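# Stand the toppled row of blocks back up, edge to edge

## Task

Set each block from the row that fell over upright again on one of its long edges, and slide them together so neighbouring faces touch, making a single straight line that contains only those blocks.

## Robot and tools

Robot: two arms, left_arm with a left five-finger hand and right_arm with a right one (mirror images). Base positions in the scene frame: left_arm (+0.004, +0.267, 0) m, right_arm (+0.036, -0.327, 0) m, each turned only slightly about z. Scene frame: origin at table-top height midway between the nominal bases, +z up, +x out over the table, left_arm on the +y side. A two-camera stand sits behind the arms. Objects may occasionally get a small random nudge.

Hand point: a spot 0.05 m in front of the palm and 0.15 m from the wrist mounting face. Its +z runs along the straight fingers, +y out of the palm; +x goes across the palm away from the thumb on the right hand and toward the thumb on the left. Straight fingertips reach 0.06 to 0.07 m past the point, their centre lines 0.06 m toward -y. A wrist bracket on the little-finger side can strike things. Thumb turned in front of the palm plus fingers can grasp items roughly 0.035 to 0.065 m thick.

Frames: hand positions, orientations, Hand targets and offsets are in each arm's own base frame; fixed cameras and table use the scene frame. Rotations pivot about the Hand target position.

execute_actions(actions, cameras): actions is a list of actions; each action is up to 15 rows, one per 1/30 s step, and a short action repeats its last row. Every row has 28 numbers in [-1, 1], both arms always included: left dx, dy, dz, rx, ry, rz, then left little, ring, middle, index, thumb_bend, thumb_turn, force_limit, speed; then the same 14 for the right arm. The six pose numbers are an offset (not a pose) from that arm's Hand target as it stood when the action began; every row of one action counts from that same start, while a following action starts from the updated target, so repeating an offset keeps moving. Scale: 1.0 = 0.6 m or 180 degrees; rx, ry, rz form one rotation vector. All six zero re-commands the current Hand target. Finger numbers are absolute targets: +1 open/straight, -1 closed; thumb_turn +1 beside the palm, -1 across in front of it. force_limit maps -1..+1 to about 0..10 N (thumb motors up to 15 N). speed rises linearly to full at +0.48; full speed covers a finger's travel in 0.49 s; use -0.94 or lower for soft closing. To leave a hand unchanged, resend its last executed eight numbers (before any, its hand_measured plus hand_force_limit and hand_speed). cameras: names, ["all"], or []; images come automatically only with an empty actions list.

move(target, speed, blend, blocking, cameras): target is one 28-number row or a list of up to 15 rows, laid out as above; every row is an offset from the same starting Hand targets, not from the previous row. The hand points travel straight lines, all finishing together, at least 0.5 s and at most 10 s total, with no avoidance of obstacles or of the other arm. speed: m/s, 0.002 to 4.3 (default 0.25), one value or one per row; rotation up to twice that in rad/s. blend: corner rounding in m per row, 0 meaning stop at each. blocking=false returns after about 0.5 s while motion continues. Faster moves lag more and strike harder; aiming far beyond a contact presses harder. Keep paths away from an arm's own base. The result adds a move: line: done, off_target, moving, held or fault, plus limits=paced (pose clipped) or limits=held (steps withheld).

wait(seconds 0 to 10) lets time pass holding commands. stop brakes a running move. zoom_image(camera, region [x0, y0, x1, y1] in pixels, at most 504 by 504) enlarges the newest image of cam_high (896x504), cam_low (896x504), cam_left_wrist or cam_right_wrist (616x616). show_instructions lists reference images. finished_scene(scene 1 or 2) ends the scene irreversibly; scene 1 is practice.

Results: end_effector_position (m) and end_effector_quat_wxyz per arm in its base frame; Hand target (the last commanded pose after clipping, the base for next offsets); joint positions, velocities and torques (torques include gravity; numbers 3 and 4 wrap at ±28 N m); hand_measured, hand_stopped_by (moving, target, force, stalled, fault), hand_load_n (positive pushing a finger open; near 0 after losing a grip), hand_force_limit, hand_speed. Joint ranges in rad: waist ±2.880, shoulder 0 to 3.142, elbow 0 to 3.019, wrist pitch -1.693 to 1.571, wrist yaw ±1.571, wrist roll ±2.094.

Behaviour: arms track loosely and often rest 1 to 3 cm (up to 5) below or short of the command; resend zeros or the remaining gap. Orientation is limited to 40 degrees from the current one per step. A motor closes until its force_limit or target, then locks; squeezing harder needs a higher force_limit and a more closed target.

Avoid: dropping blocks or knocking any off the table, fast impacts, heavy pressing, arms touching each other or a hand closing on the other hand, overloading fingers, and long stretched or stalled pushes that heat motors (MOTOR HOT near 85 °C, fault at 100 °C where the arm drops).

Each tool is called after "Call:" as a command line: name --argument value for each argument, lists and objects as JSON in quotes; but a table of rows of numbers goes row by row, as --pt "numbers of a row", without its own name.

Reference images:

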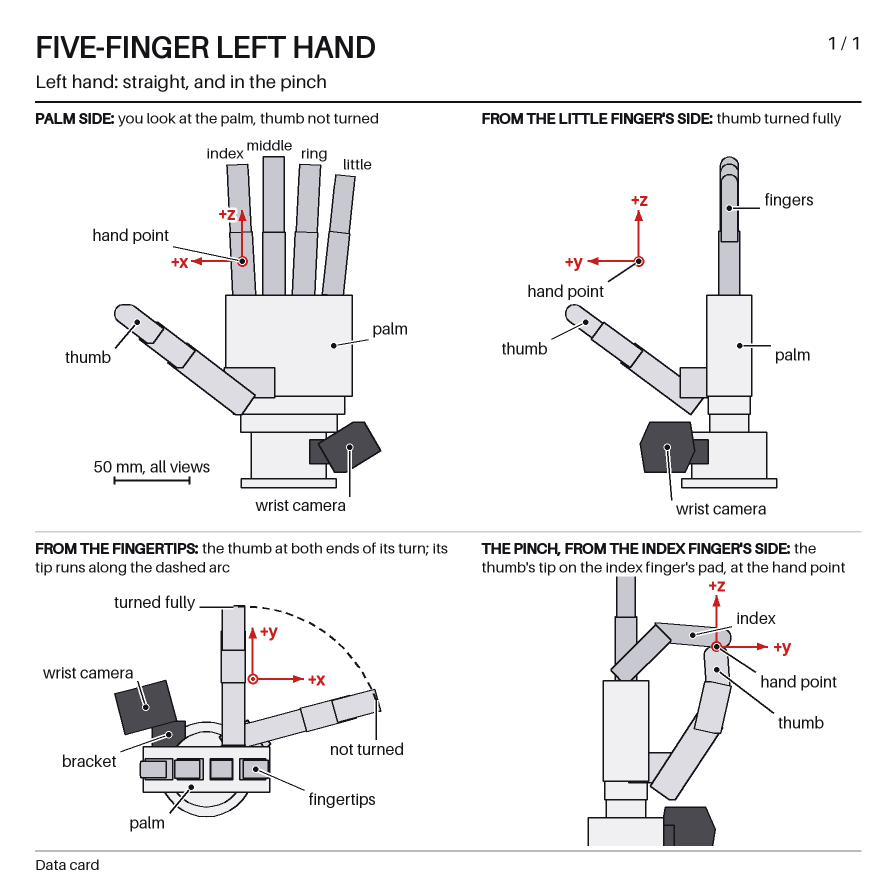

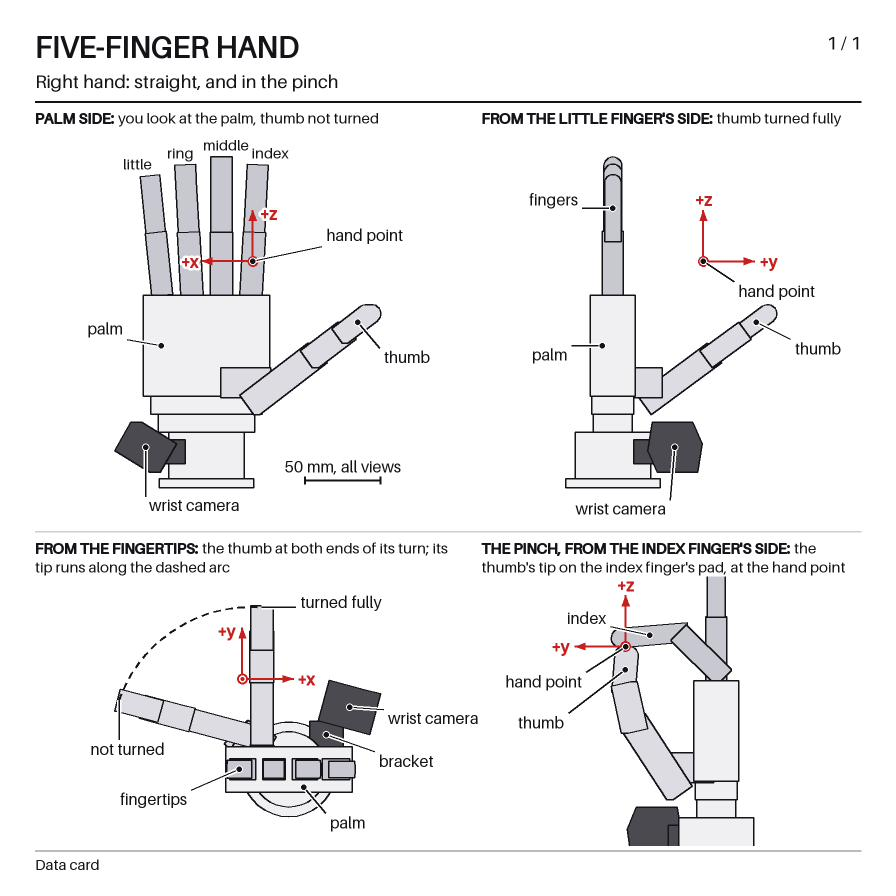

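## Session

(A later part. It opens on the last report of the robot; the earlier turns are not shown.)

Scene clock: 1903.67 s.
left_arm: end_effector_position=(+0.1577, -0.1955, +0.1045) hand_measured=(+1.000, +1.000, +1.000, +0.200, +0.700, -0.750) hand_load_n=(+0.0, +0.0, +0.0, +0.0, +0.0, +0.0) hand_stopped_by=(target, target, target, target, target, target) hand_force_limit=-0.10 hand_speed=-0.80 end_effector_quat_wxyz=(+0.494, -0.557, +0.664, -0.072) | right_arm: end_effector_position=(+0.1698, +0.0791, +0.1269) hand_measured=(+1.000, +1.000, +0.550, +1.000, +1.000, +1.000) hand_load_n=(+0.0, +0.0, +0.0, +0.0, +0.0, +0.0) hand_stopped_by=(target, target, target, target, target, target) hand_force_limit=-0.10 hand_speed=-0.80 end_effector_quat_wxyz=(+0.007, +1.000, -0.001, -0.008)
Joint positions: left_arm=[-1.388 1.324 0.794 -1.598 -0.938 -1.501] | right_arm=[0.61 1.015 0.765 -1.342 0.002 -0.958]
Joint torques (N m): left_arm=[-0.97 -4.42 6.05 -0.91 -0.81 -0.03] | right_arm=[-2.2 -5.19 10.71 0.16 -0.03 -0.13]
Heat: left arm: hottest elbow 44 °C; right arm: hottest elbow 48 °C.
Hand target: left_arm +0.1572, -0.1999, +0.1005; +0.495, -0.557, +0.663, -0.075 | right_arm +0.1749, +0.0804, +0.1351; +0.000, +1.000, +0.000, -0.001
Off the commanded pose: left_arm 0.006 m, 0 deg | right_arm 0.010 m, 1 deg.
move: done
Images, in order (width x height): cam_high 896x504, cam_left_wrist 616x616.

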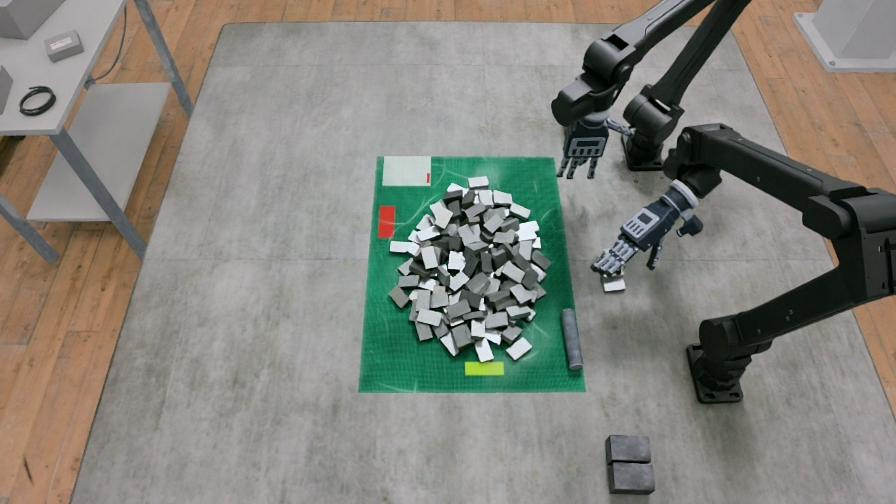

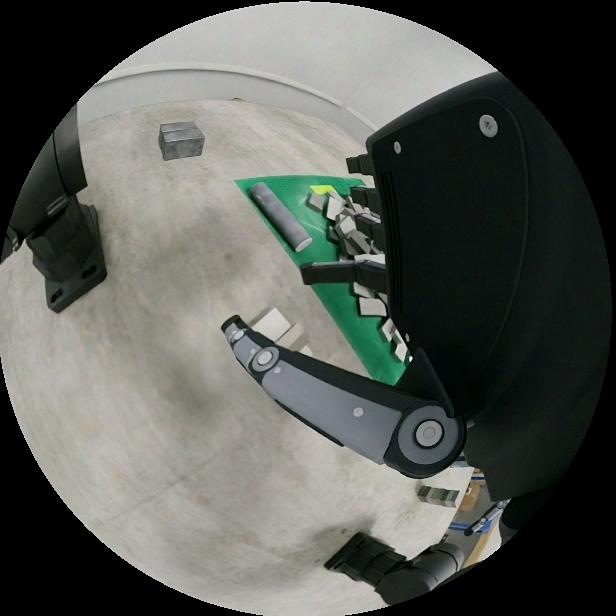

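Call:
move --target '[0,0,-0.075,0,0,0,1,1,1,0.2,0.7,-0.75,-0.1,-0.8, 0,0,0,0,0,0,1,1,0.55,1,1,1,-0.1,-0.8]' --speed 0.1 --cameras '["cam_high","cam_left_wrist"]'

Call:
zoom_image --camera "cam_left_wrist" --region '[186, 230, 376, 390]'

Call:
zoom_image --camera "cam_high" --region '[575, 225, 655, 320]'

Scene clock: 1910.33 s.
left_arm: end_effector_position=(+0.1583, -0.1980, +0.0602) hand_measured=(+1.000, +1.000, +1.000, +0.200, +0.700, -0.750) hand_load_n=(+0.0, +0.0, +0.0, +0.0, +0.0, +0.0) hand_stopped_by=(target, target, target, target, target, target) hand_force_limit=-0.10 hand_speed=-0.80 end_effector_quat_wxyz=(+0.493, -0.559, +0.663, -0.074) | right_arm: end_effector_position=(+0.1698, +0.0791, +0.1269) hand_measured=(+1.000, +1.000, +0.550, +1.000, +1.000, +1.000) hand_load_n=(+0.0, +0.0, +0.0, +0.0, +0.0, +0.0) hand_stopped_by=(target, target, target, target, target, target) hand_force_limit=-0.10 hand_speed=-0.80 end_effector_quat_wxyz=(+0.007, +1.000, -0.001, -0.008)
Joint positions: left_arm=[-1.388 1.408 0.736 -1.452 -0.939 -1.504] | right_arm=[0.61 1.015 0.765 -1.342 0.002 -0.958]
Joint torques (N m): left_arm=[-0.91 -5.01 5.07 -0.95 -0.79 -0.01] | right_arm=[-1.96 -5.83 10.7 0.12 -0.1 -0.2]
Heat: left arm: hottest elbow 43 °C; right arm: hottest elbow 48 °C.
Hand target: left_arm +0.1572, -0.1998, +0.0555; +0.495, -0.557, +0.663, -0.075 | right_arm +0.1749, +0.0804, +0.1351; +0.000, +1.000, +0.000, -0.001
Off the commanded pose: left_arm 0.005 m, 0 deg | right_arm 0.010 m, 1 deg.
move: done
Images, in order (width x height): cam_high 896x504, cam_left_wrist 616x616.

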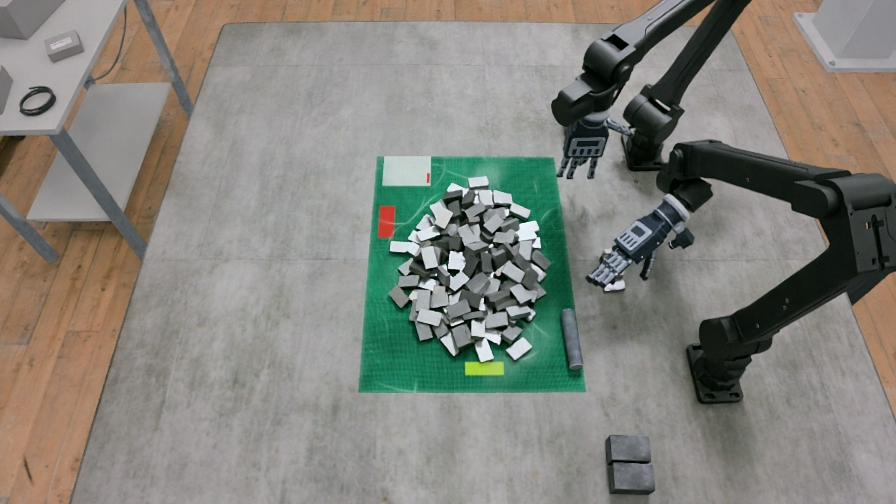

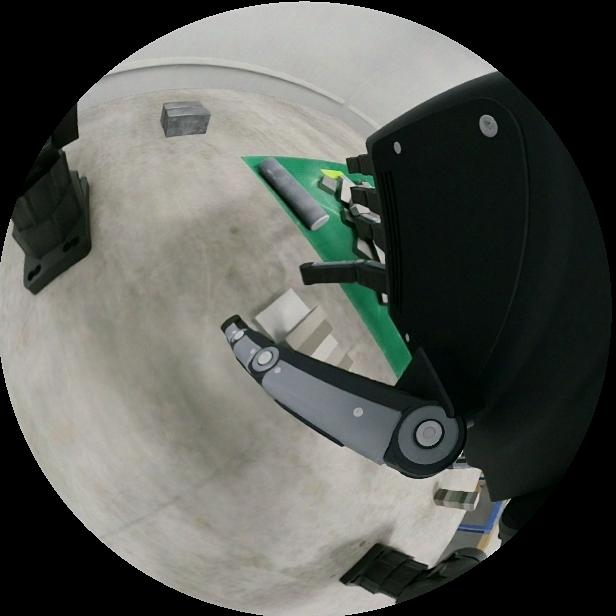

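Scaled by 2.653 from the camera's 616x616 image, which has a finer 880x880 frame.

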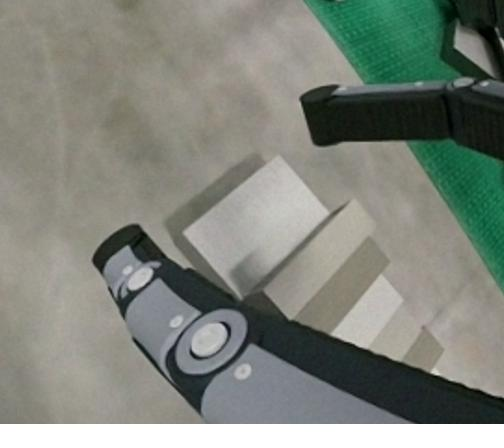

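Scaled by 5.305 from the camera's 896x504 image, which has a finer 1280x720 frame.

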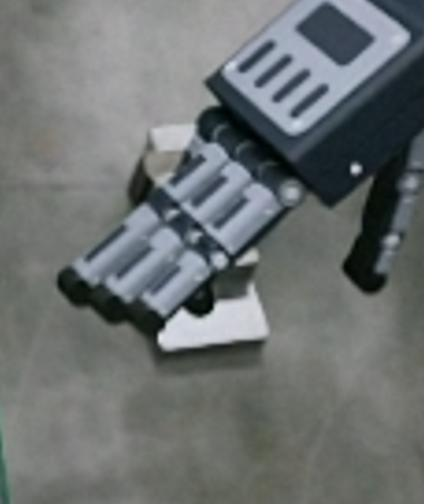

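Call:
move --target '[0,0,-0.042,0,0,0,1,1,1,0.2,0.7,-0.75,-0.1,-0.8, 0,0,0,0,0,0,1,1,0.55,1,1,1,-0.1,-0.8]' --speed 0.08 --cameras '["cam_high","cam_left_wrist"]'

Call:
zoom_image --camera "cam_left_wrist" --region '[186, 230, 376, 390]'

Call:
zoom_image --camera "cam_high" --region '[575, 225, 655, 320]'

Scene clock: 1917.30 s.
left_arm: end_effector_position=(+0.1584, -0.1989, +0.0353) hand_measured=(+1.000, +1.000, +1.000, +0.200, +0.700, -0.750) hand_load_n=(+0.0, +0.0, +0.0, +0.0, +0.0, +0.0) hand_stopped_by=(target, target, target, target, target, target) hand_force_limit=-0.10 hand_speed=-0.80 end_effector_quat_wxyz=(+0.493, -0.559, +0.663, -0.075) | right_arm: end_effector_position=(+0.1698, +0.0791, +0.1269) hand_measured=(+1.000, +1.000, +0.550, +1.000, +1.000, +1.000) hand_load_n=(+0.0, +0.0, +0.0, +0.0, +0.0, +0.0) hand_stopped_by=(target, target, target, target, target, target) hand_force_limit=-0.10 hand_speed=-0.80 end_effector_quat_wxyz=(+0.007, +1.000, -0.001, -0.008)
Joint positions: left_arm=[-1.388 1.464 0.708 -1.368 -0.939 -1.504] | right_arm=[0.61 1.015 0.765 -1.342 0.002 -0.958]
Joint torques (N m): left_arm=[-0.97 -5.19 4.6 -0.91 -0.79 -0.01] | right_arm=[-1.85 -6.77 10.65 0.29 -0.06 -0.2]
Heat: left arm: hottest elbow 42 °C; right arm: hottest elbow 48 °C.
Hand target: left_arm +0.1572, -0.1999, +0.0303; +0.495, -0.557, +0.663, -0.075 | right_arm +0.1749, +0.0804, +0.1351; +0.000, +1.000, +0.000, -0.001
Off the commanded pose: left_arm 0.005 m, 0 deg | right_arm 0.010 m, 1 deg.
move: done
Images, in order (width x height): cam_high 896x504, cam_left_wrist 616x616.

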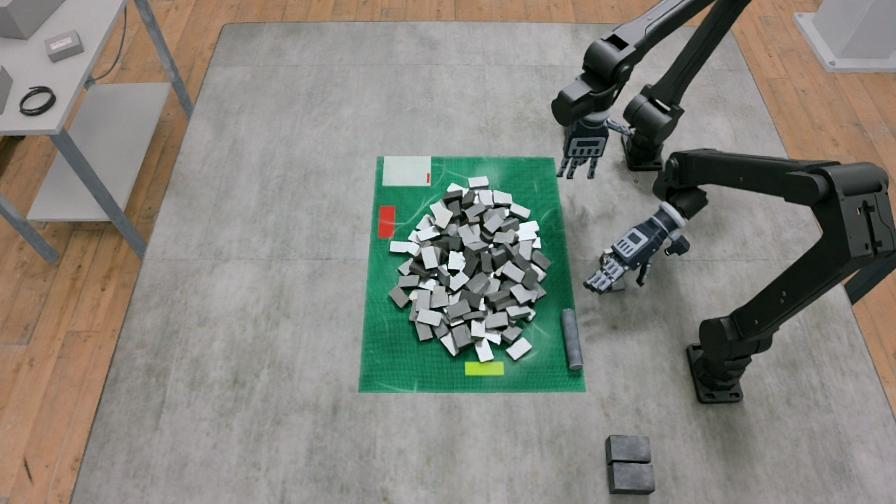

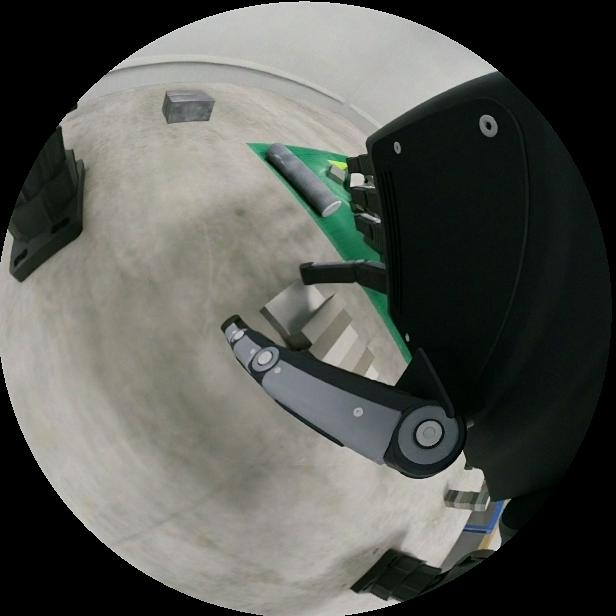

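Scaled by 2.653 from the camera's 616x616 image, which has a finer 880x880 frame.

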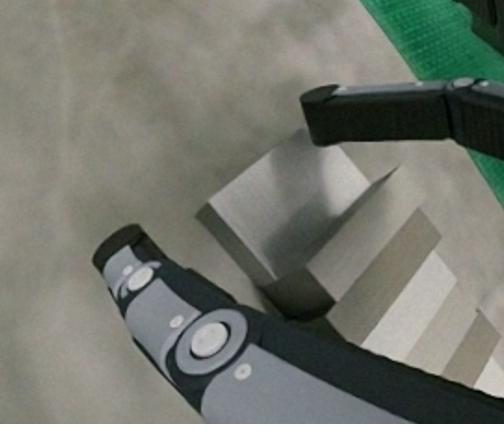

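Scaled by 5.305 from the camera's 896x504 image, which has a finer 1280x720 frame.

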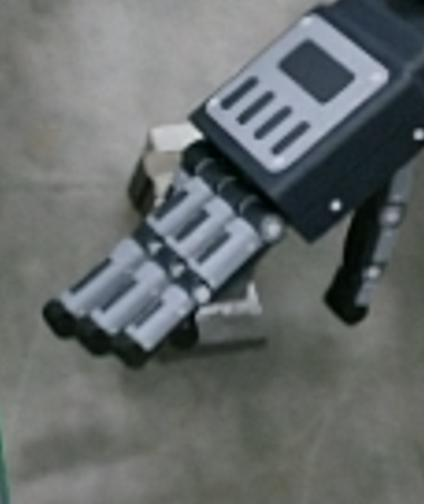

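Call:
move --target '[0.037,-0.02,0.0,0,0,0,1,1,1,0.2,0.7,-0.75,-0.1,-0.8, 0,0,0,0,0,0,1,1,0.55,1,1,1,-0.1,-0.8]' --speed 0.08 --cameras '["cam_high","cam_left_wrist"]'

Call:
zoom_image --camera "cam_left_wrist" --region '[186, 230, 376, 390]'

Call:
zoom_image --camera "cam_high" --region '[575, 225, 655, 320]'

Scene clock: 1940.00 s.
left_arm: end_effector_position=(+0.1742, -0.2015, +0.0298) hand_measured=(+1.000, +1.000, +1.000, +0.200, +0.700, -0.750) hand_load_n=(+0.0, +0.0, +0.0, +0.0, +0.0, +0.0) hand_stopped_by=(target, target, target, target, target, target) hand_force_limit=-0.10 hand_speed=-0.80 end_effector_quat_wxyz=(+0.497, -0.554, +0.664, -0.074) | right_arm: end_effector_position=(+0.1698, +0.0791, +0.1269) hand_measured=(+1.000, +1.000, +0.550, +1.000, +1.000, +1.000) hand_load_n=(+0.0, +0.0, +0.0, +0.0, +0.0, +0.0) hand_stopped_by=(target, target, target, target, target, target) hand_force_limit=-0.10 hand_speed=-0.80 end_effector_quat_wxyz=(+0.007, +1.000, -0.001, -0.008)
Joint positions: left_arm=[-1.342 1.484 0.712 -1.303 -0.972 -1.432] | right_arm=[0.61 1.015 0.765 -1.342 0.002 -0.958]
Joint torques (N m): left_arm=[0.44 -5.48 7.05 -0.81 -0.84 0.23] | right_arm=[-1.9 -6.18 10.56 0.27 -0.03 -0.23]
Heat: left arm: hottest elbow 39 °C; right arm: hottest elbow 48 °C.
Hand target: left_arm +0.1794, -0.2118, +0.0303; +0.495, -0.556, +0.663, -0.075 | right_arm +0.1749, +0.0804, +0.1351; +0.000, +1.000, +0.000, -0.001
Off the commanded pose: left_arm 0.012 m, 0 deg | right_arm 0.010 m, 1 deg.
move: off_target (left_arm)
Images, in order (width x height): cam_high 896x504, cam_left_wrist 616x616.

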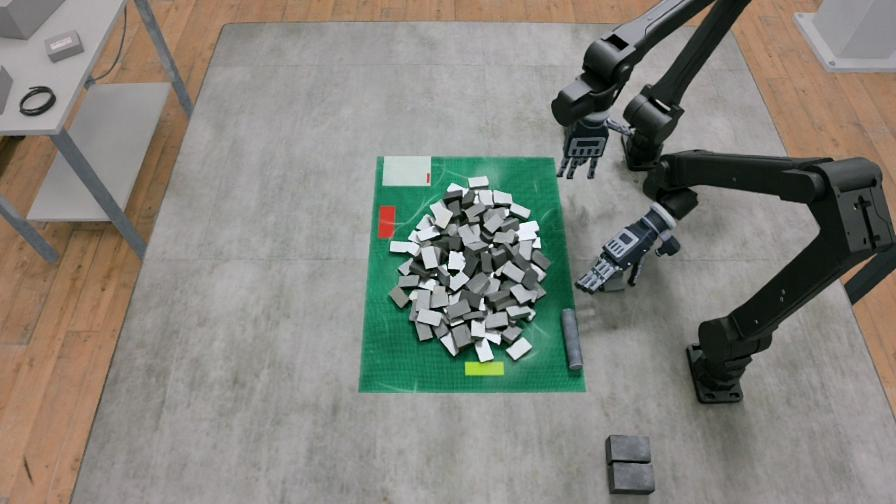

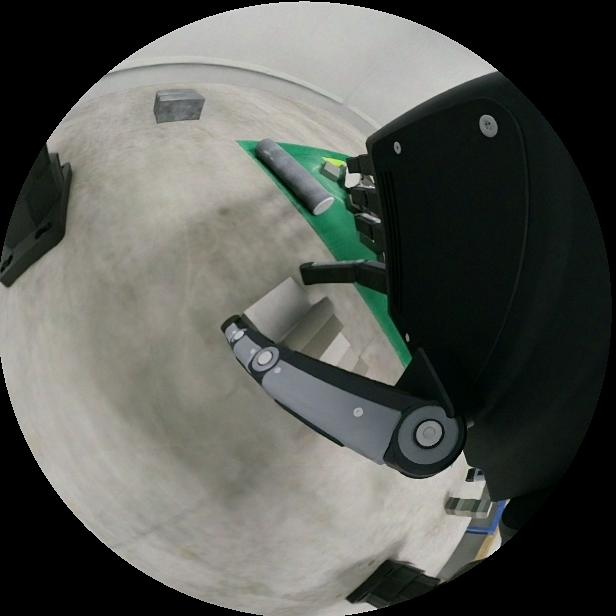

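Scaled by 2.653 from the camera's 616x616 image, which has a finer 880x880 frame.

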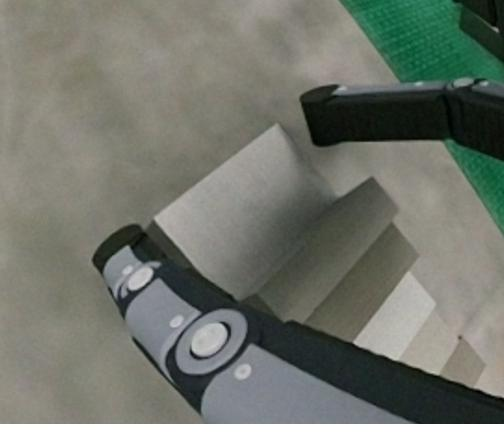

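Scaled by 5.305 from the camera's 896x504 image, which has a finer 1280x720 frame.

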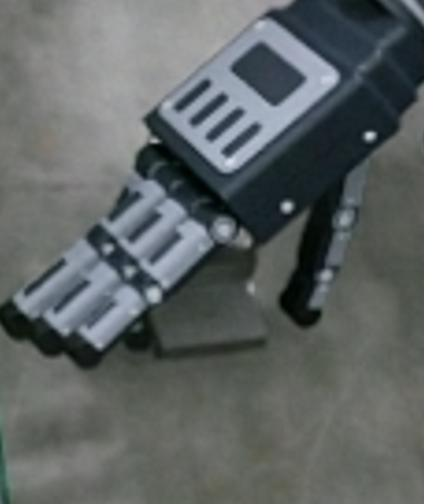

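Call:
move --target '[0.007,-0.02,0.0,0,0,0,1,1,1,0.2,0.7,-0.75,-0.1,-0.8, 0,0,0,0,0,0,1,1,0.55,1,1,1,-0.1,-0.8]' --speed 0.08 --cameras '["cam_high","cam_left_wrist"]'

Call:
zoom_image --camera "cam_left_wrist" --region '[186, 230, 376, 390]'

Call:
zoom_image --camera "cam_high" --region '[575, 225, 655, 320]'

Scene clock: 1948.97 s.
left_arm: end_effector_position=(+0.1781, -0.2135, +0.0303) hand_measured=(+1.000, +1.000, +1.000, +0.200, +0.700, -0.750) hand_load_n=(+0.0, +0.0, +0.0, +0.0, +0.0, +0.0) hand_stopped_by=(target, target, target, target, target, target) hand_force_limit=-0.10 hand_speed=-0.80 end_effector_quat_wxyz=(+0.497, -0.554, +0.664, -0.075) | right_arm: end_effector_position=(+0.1698, +0.0791, +0.1269) hand_measured=(+1.000, +1.000, +0.550, +1.000, +1.000, +1.000) hand_load_n=(+0.0, +0.0, +0.0, +0.0, +0.0, +0.0) hand_stopped_by=(target, target, target, target, target, target) hand_force_limit=-0.10 hand_speed=-0.80 end_effector_quat_wxyz=(+0.007, +1.000, -0.001, -0.008)
Joint positions: left_arm=[-1.338 1.51 0.745 -1.303 -0.973 -1.425] | right_arm=[0.61 1.015 0.765 -1.342 0.002 -0.958]
Joint torques (N m): left_arm=[0.5 -5.77 7.15 -0.81 -0.84 0.21] | right_arm=[-1.85 -5.54 10.63 0.28 0.01 -0.22]
Heat: left arm: hottest elbow 38 °C; right arm: hottest elbow 48 °C.
Hand target: left_arm +0.1836, -0.2239, +0.0303; +0.495, -0.556, +0.663, -0.075 | right_arm +0.1749, +0.0804, +0.1351; +0.000, +1.000, +0.000, -0.001
Off the commanded pose: left_arm 0.012 m, 0 deg | right_arm 0.010 m, 1 deg.
move: off_target (left_arm)
Images, in order (width x height): cam_high 896x504, cam_left_wrist 616x616.

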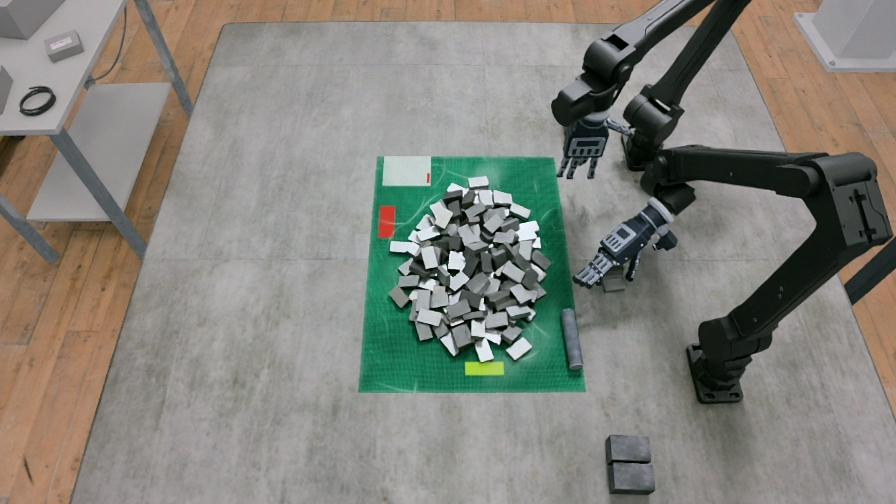

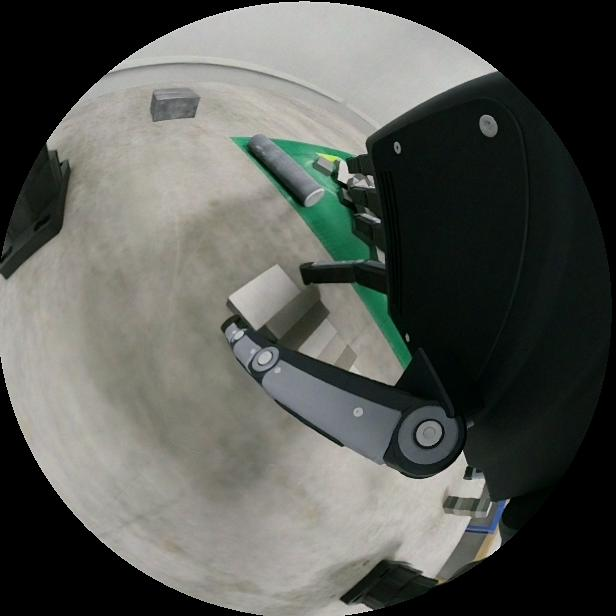

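Scaled by 2.653 from the camera's 616x616 image, which has a finer 880x880 frame.

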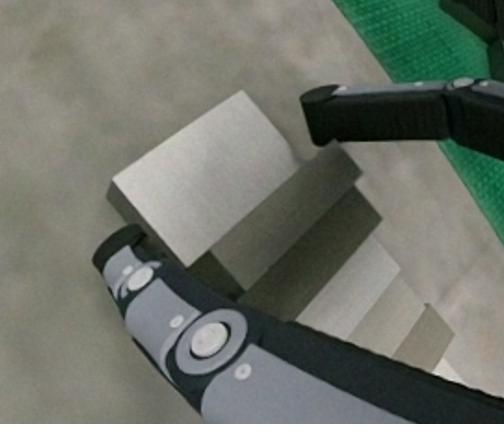

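Scaled by 5.305 from the camera's 896x504 image, which has a finer 1280x720 frame.

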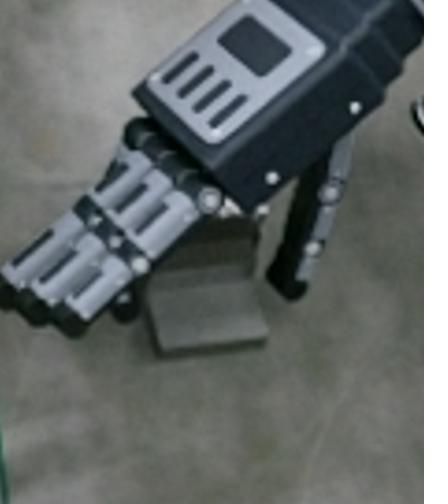

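Call:
move --target '[-0.006,0.008,-0.014,0,0,0,1,1,1,0.2,0.7,-0.75,-0.1,-0.8, 0,0,0,0,0,0,1,1,0.55,1,1,1,-0.1,-0.8]' --speed 0.05 --cameras '["cam_high","cam_left_wrist"]'

Call:
zoom_image --camera "cam_left_wrist" --region '[186, 230, 376, 390]'

Call:
zoom_image --camera "cam_high" --region '[575, 225, 655, 320]'

Scene clock: 1964.97 s.
left_arm: end_effector_position=(+0.1790, -0.2171, +0.0263) hand_measured=(+1.000, +1.000, +1.000, +0.200, +0.700, -0.750) hand_load_n=(+0.0, +0.0, +0.0, +0.0, +0.0, +0.5) hand_stopped_by=(target, target, target, target, target, target) hand_force_limit=-0.10 hand_speed=-0.80 end_effector_quat_wxyz=(+0.495, -0.557, +0.663, -0.079) | right_arm: end_effector_position=(+0.1698, +0.0791, +0.1269) hand_measured=(+1.000, +1.000, +0.550, +1.000, +1.000, +1.000) hand_load_n=(+0.0, +0.0, +0.5, +0.0, +0.0, +0.0) hand_stopped_by=(target, target, target, target, target, target) hand_force_limit=-0.10 hand_speed=-0.80 end_effector_quat_wxyz=(+0.007, +1.000, -0.001, -0.008)
Joint positions: left_arm=[-1.338 1.519 0.745 -1.282 -0.973 -1.425] | right_arm=[0.61 1.015 0.765 -1.342 0.002 -0.958]
Joint torques (N m): left_arm=[-0.15 -5.89 5.31 -0.73 -0.69 0.11] | right_arm=[-1.49 -5.54 10.52 0.2 -0.1 -0.21]
Heat: left arm: hottest elbow 38 °C; right arm: hottest elbow 48 °C.
Hand target: left_arm +0.1800, -0.2191, +0.0219; +0.495, -0.557, +0.663, -0.075 | right_arm +0.1749, +0.0804, +0.1351; +0.000, +1.000, +0.000, -0.001
Off the commanded pose: left_arm 0.005 m, 0 deg | right_arm 0.010 m, 1 deg.
move: done
Images, in order (width x height): cam_high 896x504, cam_left_wrist 616x616.

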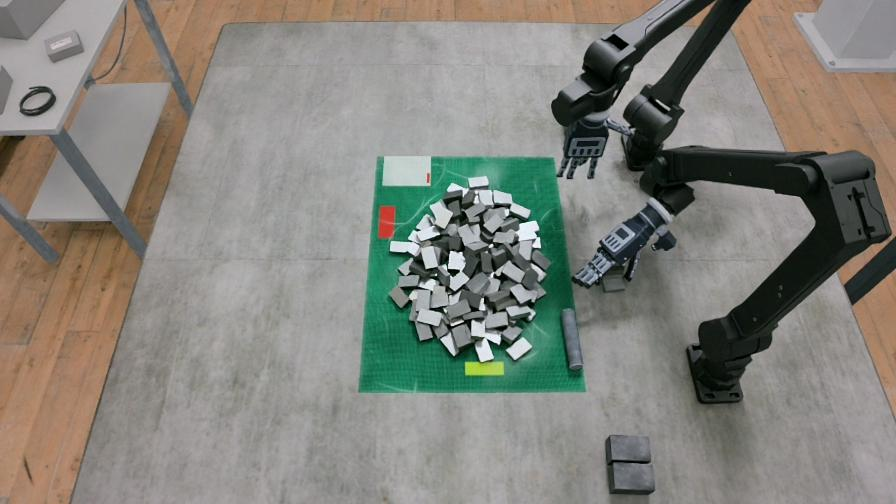

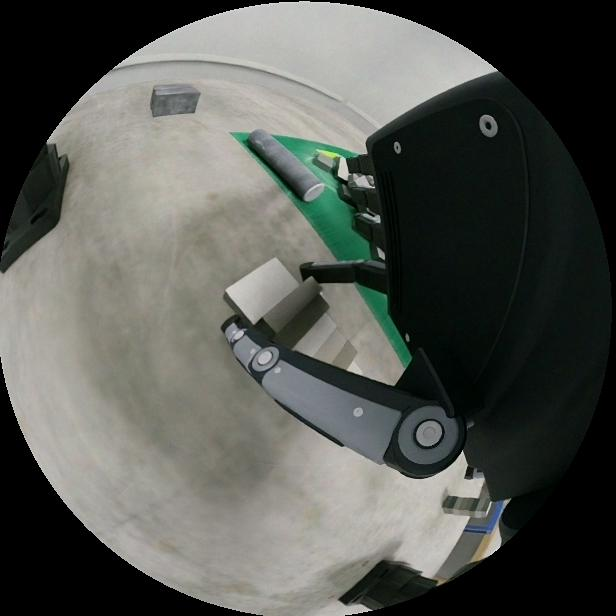

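Scaled by 2.653 from the camera's 616x616 image, which has a finer 880x880 frame.

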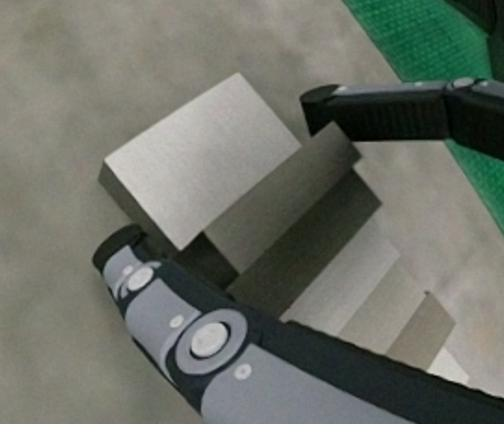

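Scaled by 5.305 from the camera's 896x504 image, which has a finer 1280x720 frame.

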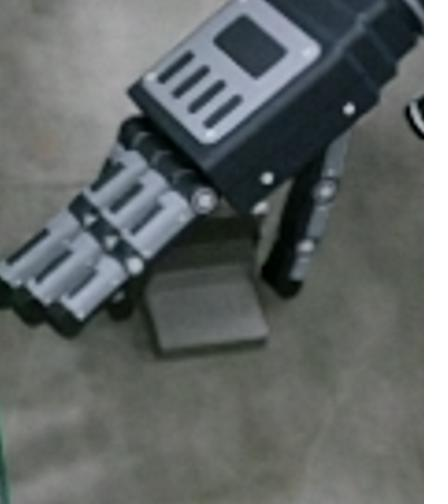

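Call:
move --target '[-0.008,0.025,0.0,0,0,0,1,1,1,0.2,0.7,-0.75,-0.1,-0.8, 0,0,0,0,0,0,1,1,0.55,1,1,1,-0.1,-0.8]' --speed 0.05 --cameras '["cam_high","cam_left_wrist"]'

Call:
zoom_image --camera "cam_left_wrist" --region '[186, 230, 376, 390]'

Call:
zoom_image --camera "cam_high" --region '[575, 225, 655, 320]'

Scene clock: 1980.40 s.
left_arm: end_effector_position=(+0.1763, -0.2055, +0.0222) hand_measured=(+1.000, +1.000, +1.000, +0.200, +0.700, -0.750) hand_load_n=(+0.0, +0.0, +0.0, +0.0, +0.0, +0.0) hand_stopped_by=(target, target, target, target, target, target) hand_force_limit=-0.10 hand_speed=-0.80 end_effector_quat_wxyz=(+0.498, -0.552, +0.664, -0.072) | right_arm: end_effector_position=(+0.1698, +0.0791, +0.1269) hand_measured=(+1.000, +1.000, +0.550, +1.000, +1.000, +1.000) hand_load_n=(+0.0, +0.0, -0.5, +0.0, +0.0, +0.0) hand_stopped_by=(target, target, target, target, target, target) hand_force_limit=-0.10 hand_speed=-0.80 end_effector_quat_wxyz=(+0.007, +1.000, -0.001, -0.008)
Joint positions: left_arm=[-1.338 1.515 0.718 -1.278 -0.973 -1.425] | right_arm=[0.61 1.015 0.765 -1.342 0.002 -0.958]
Joint torques (N m): left_arm=[-0.38 -7.77 3.92 -0.88 -0.58 0.05] | right_arm=[-1.85 -5.36 10.74 0.28 -0.02 -0.15]
Heat: left arm: hottest elbow 37 °C; right arm: hottest elbow 47 °C.
Hand target: left_arm +0.1752, -0.2040, +0.0219; +0.495, -0.556, +0.663, -0.075 | right_arm +0.1749, +0.0804, +0.1351; +0.000, +1.000, +0.000, -0.001
Off the commanded pose: left_arm 0.002 m, 1 deg | right_arm 0.010 m, 1 deg.
move: done
Images, in order (width x height): cam_high 896x504, cam_left_wrist 616x616.

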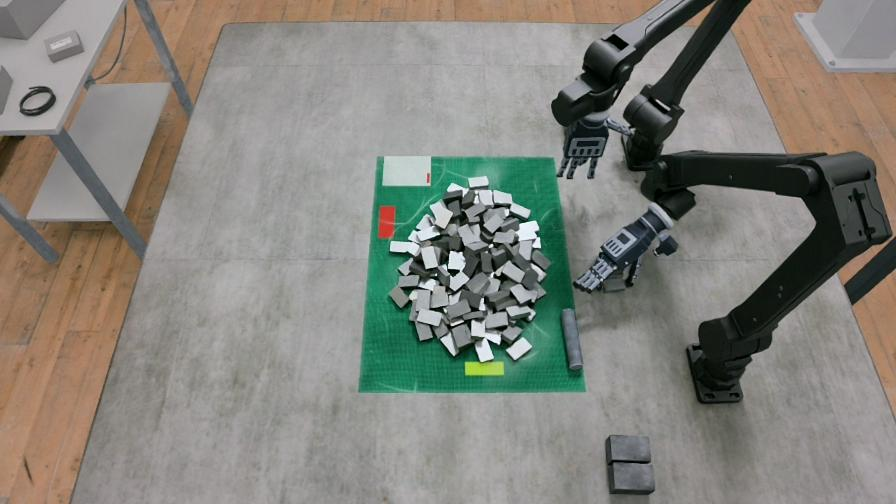

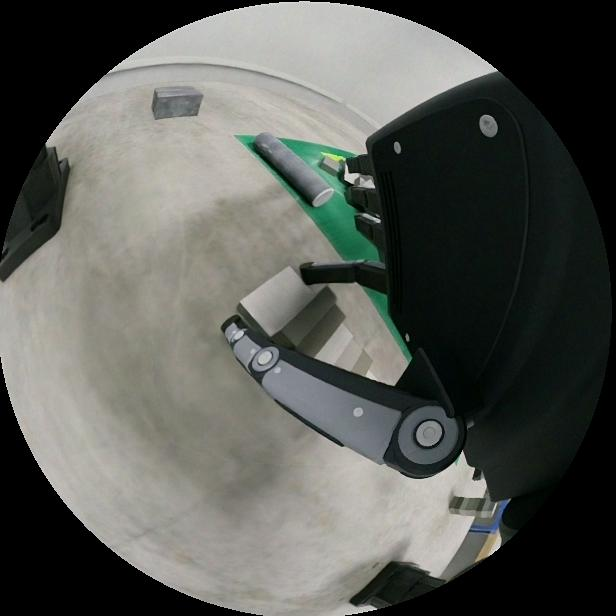

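Scaled by 2.653 from the camera's 616x616 image, which has a finer 880x880 frame.

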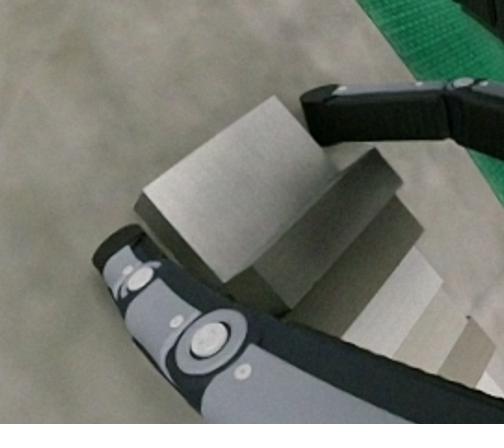

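Scaled by 5.305 from the camera's 896x504 image, which has a finer 1280x720 frame.

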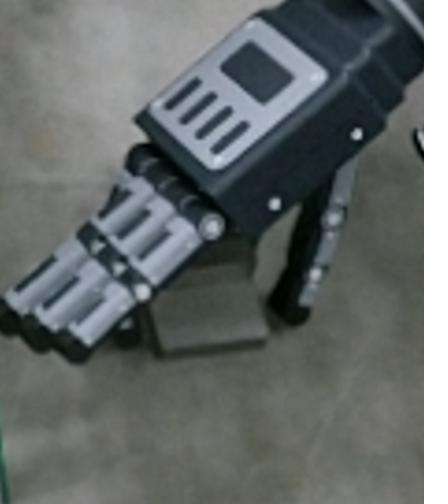

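Call:
move --target '[0.004,0.0,-0.01,0,0,0,1,1,1,0.2,0.7,-0.75,-0.1,-0.8, 0,0,0,0,0,0,1,1,0.55,1,1,1,-0.1,-0.8]' --speed 0.05 --cameras '["cam_high","cam_left_wrist"]'

Call:
zoom_image --camera "cam_left_wrist" --region '[186, 230, 376, 390]'

Call:
zoom_image --camera "cam_high" --region '[575, 225, 655, 320]'

Scene clock: 1987.10 s.
left_arm: end_effector_position=(+0.1772, -0.2066, +0.0208) hand_measured=(+1.000, +1.000, +1.000, +0.200, +0.700, -0.750) hand_load_n=(+0.0, +0.0, +0.0, -3.5, +0.0, +0.0) hand_stopped_by=(target, target, target, target, target, target) hand_force_limit=-0.10 hand_speed=-0.80 end_effector_quat_wxyz=(+0.498, -0.552, +0.664, -0.076) | right_arm: end_effector_position=(+0.1698, +0.0791, +0.1269) hand_measured=(+1.000, +1.000, +0.550, +1.000, +1.000, +1.000) hand_load_n=(+0.0, +0.0, +0.0, +0.0, +0.0, +0.0) hand_stopped_by=(target, target, target, target, target, target) hand_force_limit=-0.10 hand_speed=-0.80 end_effector_quat_wxyz=(+0.007, +1.000, -0.001, -0.008)
Joint positions: left_arm=[-1.338 1.515 0.715 -1.264 -0.978 -1.42] | right_arm=[0.61 1.015 0.765 -1.342 0.002 -0.958]
Joint torques (N m): left_arm=[0.21 -6.83 3.75 -0.13 -0.56 0.11] | right_arm=[-1.67 -6.12 10.88 0.05 -0.04 -0.17]
Heat: left arm: hottest elbow 36 °C; right arm: hottest elbow 47 °C.
Hand target: left_arm +0.1776, -0.2042, +0.0159; +0.495, -0.556, +0.663, -0.075 | right_arm +0.1749, +0.0804, +0.1351; +0.000, +1.000, +0.000, -0.001
Off the commanded pose: left_arm 0.006 m, 1 deg | right_arm 0.010 m, 1 deg.
move: done
Images, in order (width x height): cam_high 896x504, cam_left_wrist 616x616.

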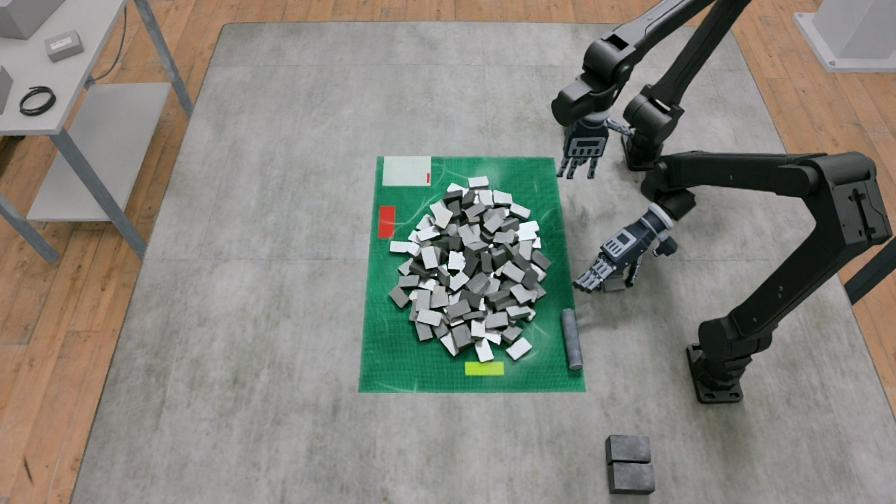

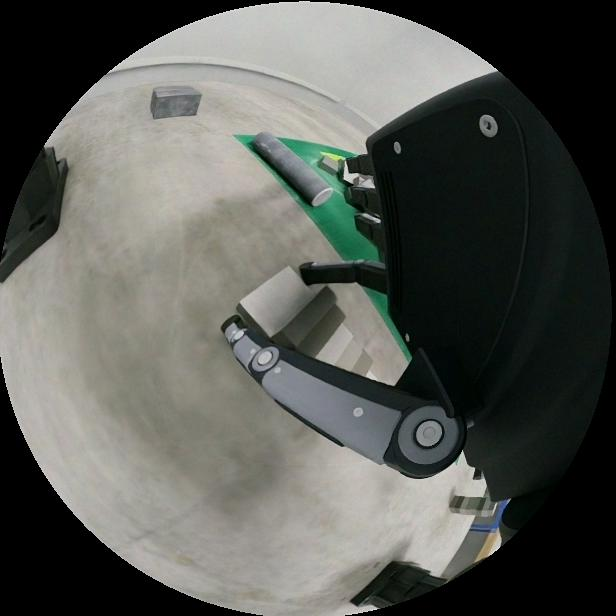

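Scaled by 2.653 from the camera's 616x616 image, which has a finer 880x880 frame.

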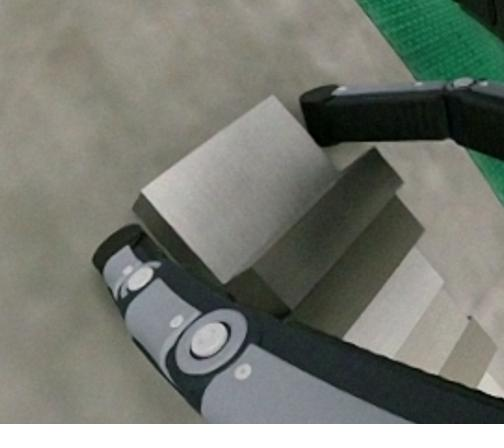

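Scaled by 5.305 from the camera's 896x504 image, which has a finer 1280x720 frame.

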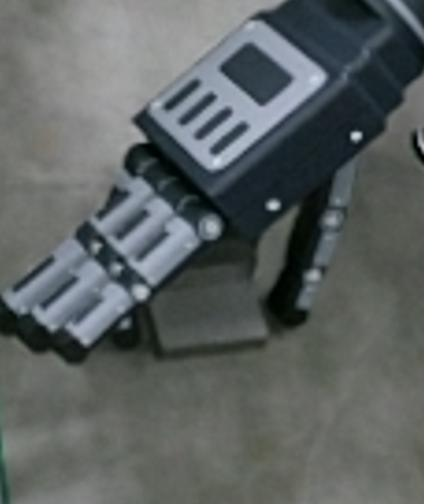

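Call:
move --pt "0.0 0.0 0.006 0 0 0 1 1 1 0.2 0.7 -0.75 -0.1 -0.8 0 0 0 0 0 0 1 1 0.55 1 1 1 -0.1 -0.8" --pt "0.0 0.0 0.006 0 0 0 1 1 1 -0.2 0.7 -0.75 -0.1 -0.9 0 0 0 0 0 0 1 1 0.55 1 1 1 -0.1 -0.8" --speed 0.05 --cameras '["cam_high","cam_left_wrist"]'

Call:
zoom_image --camera "cam_left_wrist" --region '[186, 230, 376, 390]'

Call:
zoom_image --camera "cam_high" --region '[575, 225, 655, 320]'

Scene clock: 1994.80 s.
left_arm: end_effector_position=(+0.1774, -0.2057, +0.0210) hand_measured=(+1.000, +1.000, +1.000, +0.016, +0.702, -0.750) hand_load_n=(-0.5, +0.0, +0.0, +5.5, +4.0, -0.5) hand_stopped_by=(target, target, target, force, target, target) hand_force_limit=-0.10 hand_speed=-0.90 end_effector_quat_wxyz=(+0.498, -0.552, +0.664, -0.076) | right_arm: end_effector_position=(+0.1698, +0.0791, +0.1269) hand_measured=(+1.000, +1.000, +0.550, +1.000, +1.000, +1.000) hand_load_n=(+0.0, +0.0, +0.0, +0.0, +0.0, +0.0) hand_stopped_by=(target, target, target, target, target, target) hand_force_limit=-0.10 hand_speed=-0.80 end_effector_quat_wxyz=(+0.007, +1.000, -0.001, -0.008)
Joint positions: left_arm=[-1.337 1.513 0.713 -1.264 -0.979 -1.42] | right_arm=[0.61 1.015 0.765 -1.342 0.002 -0.958]
Joint torques (N m): left_arm=[0.15 -7.3 4.18 -0.73 -0.51 0.12] | right_arm=[-2.49 -6.53 10.7 0.16 -0.03 -0.15]
Heat: left arm: hottest elbow 36 °C; right arm: hottest elbow 47 °C.
Hand target: left_arm +0.1776, -0.2041, +0.0195; +0.495, -0.557, +0.663, -0.075 | right_arm +0.1749, +0.0804, +0.1351; +0.000, +1.000, +0.000, -0.001
Off the commanded pose: left_arm 0.002 m, 1 deg | right_arm 0.010 m, 1 deg.
move: done
Images, in order (width x height): cam_high 896x504, cam_left_wrist 616x616.

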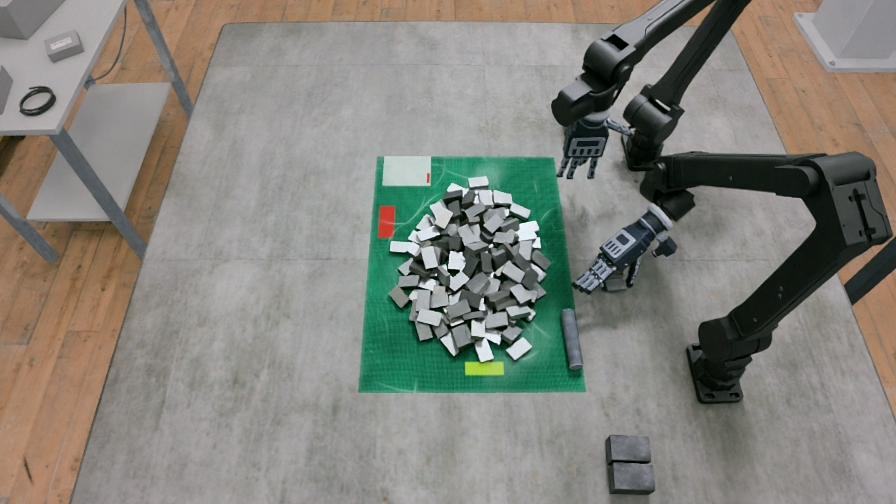

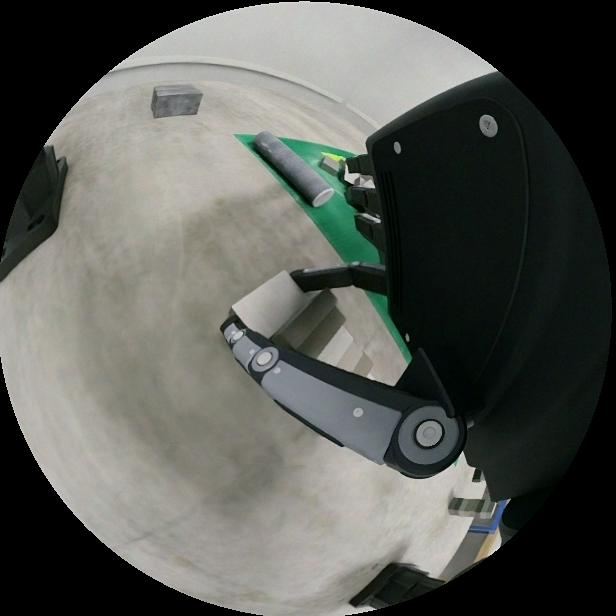

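Scaled by 2.653 from the camera's 616x616 image, which has a finer 880x880 frame.

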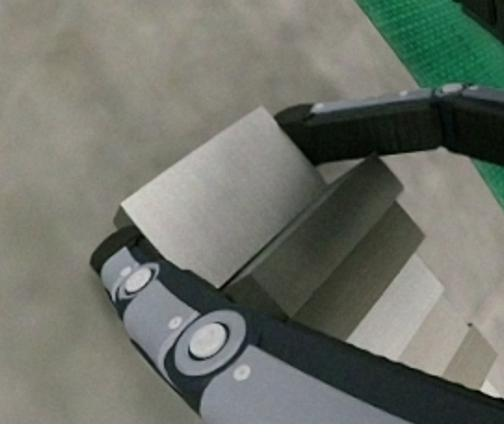

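Scaled by 5.305 from the camera's 896x504 image, which has a finer 1280x720 frame.

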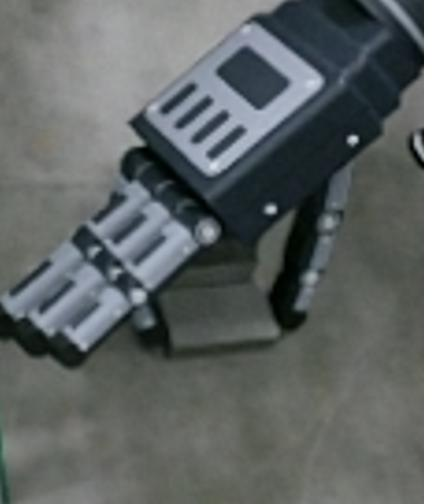

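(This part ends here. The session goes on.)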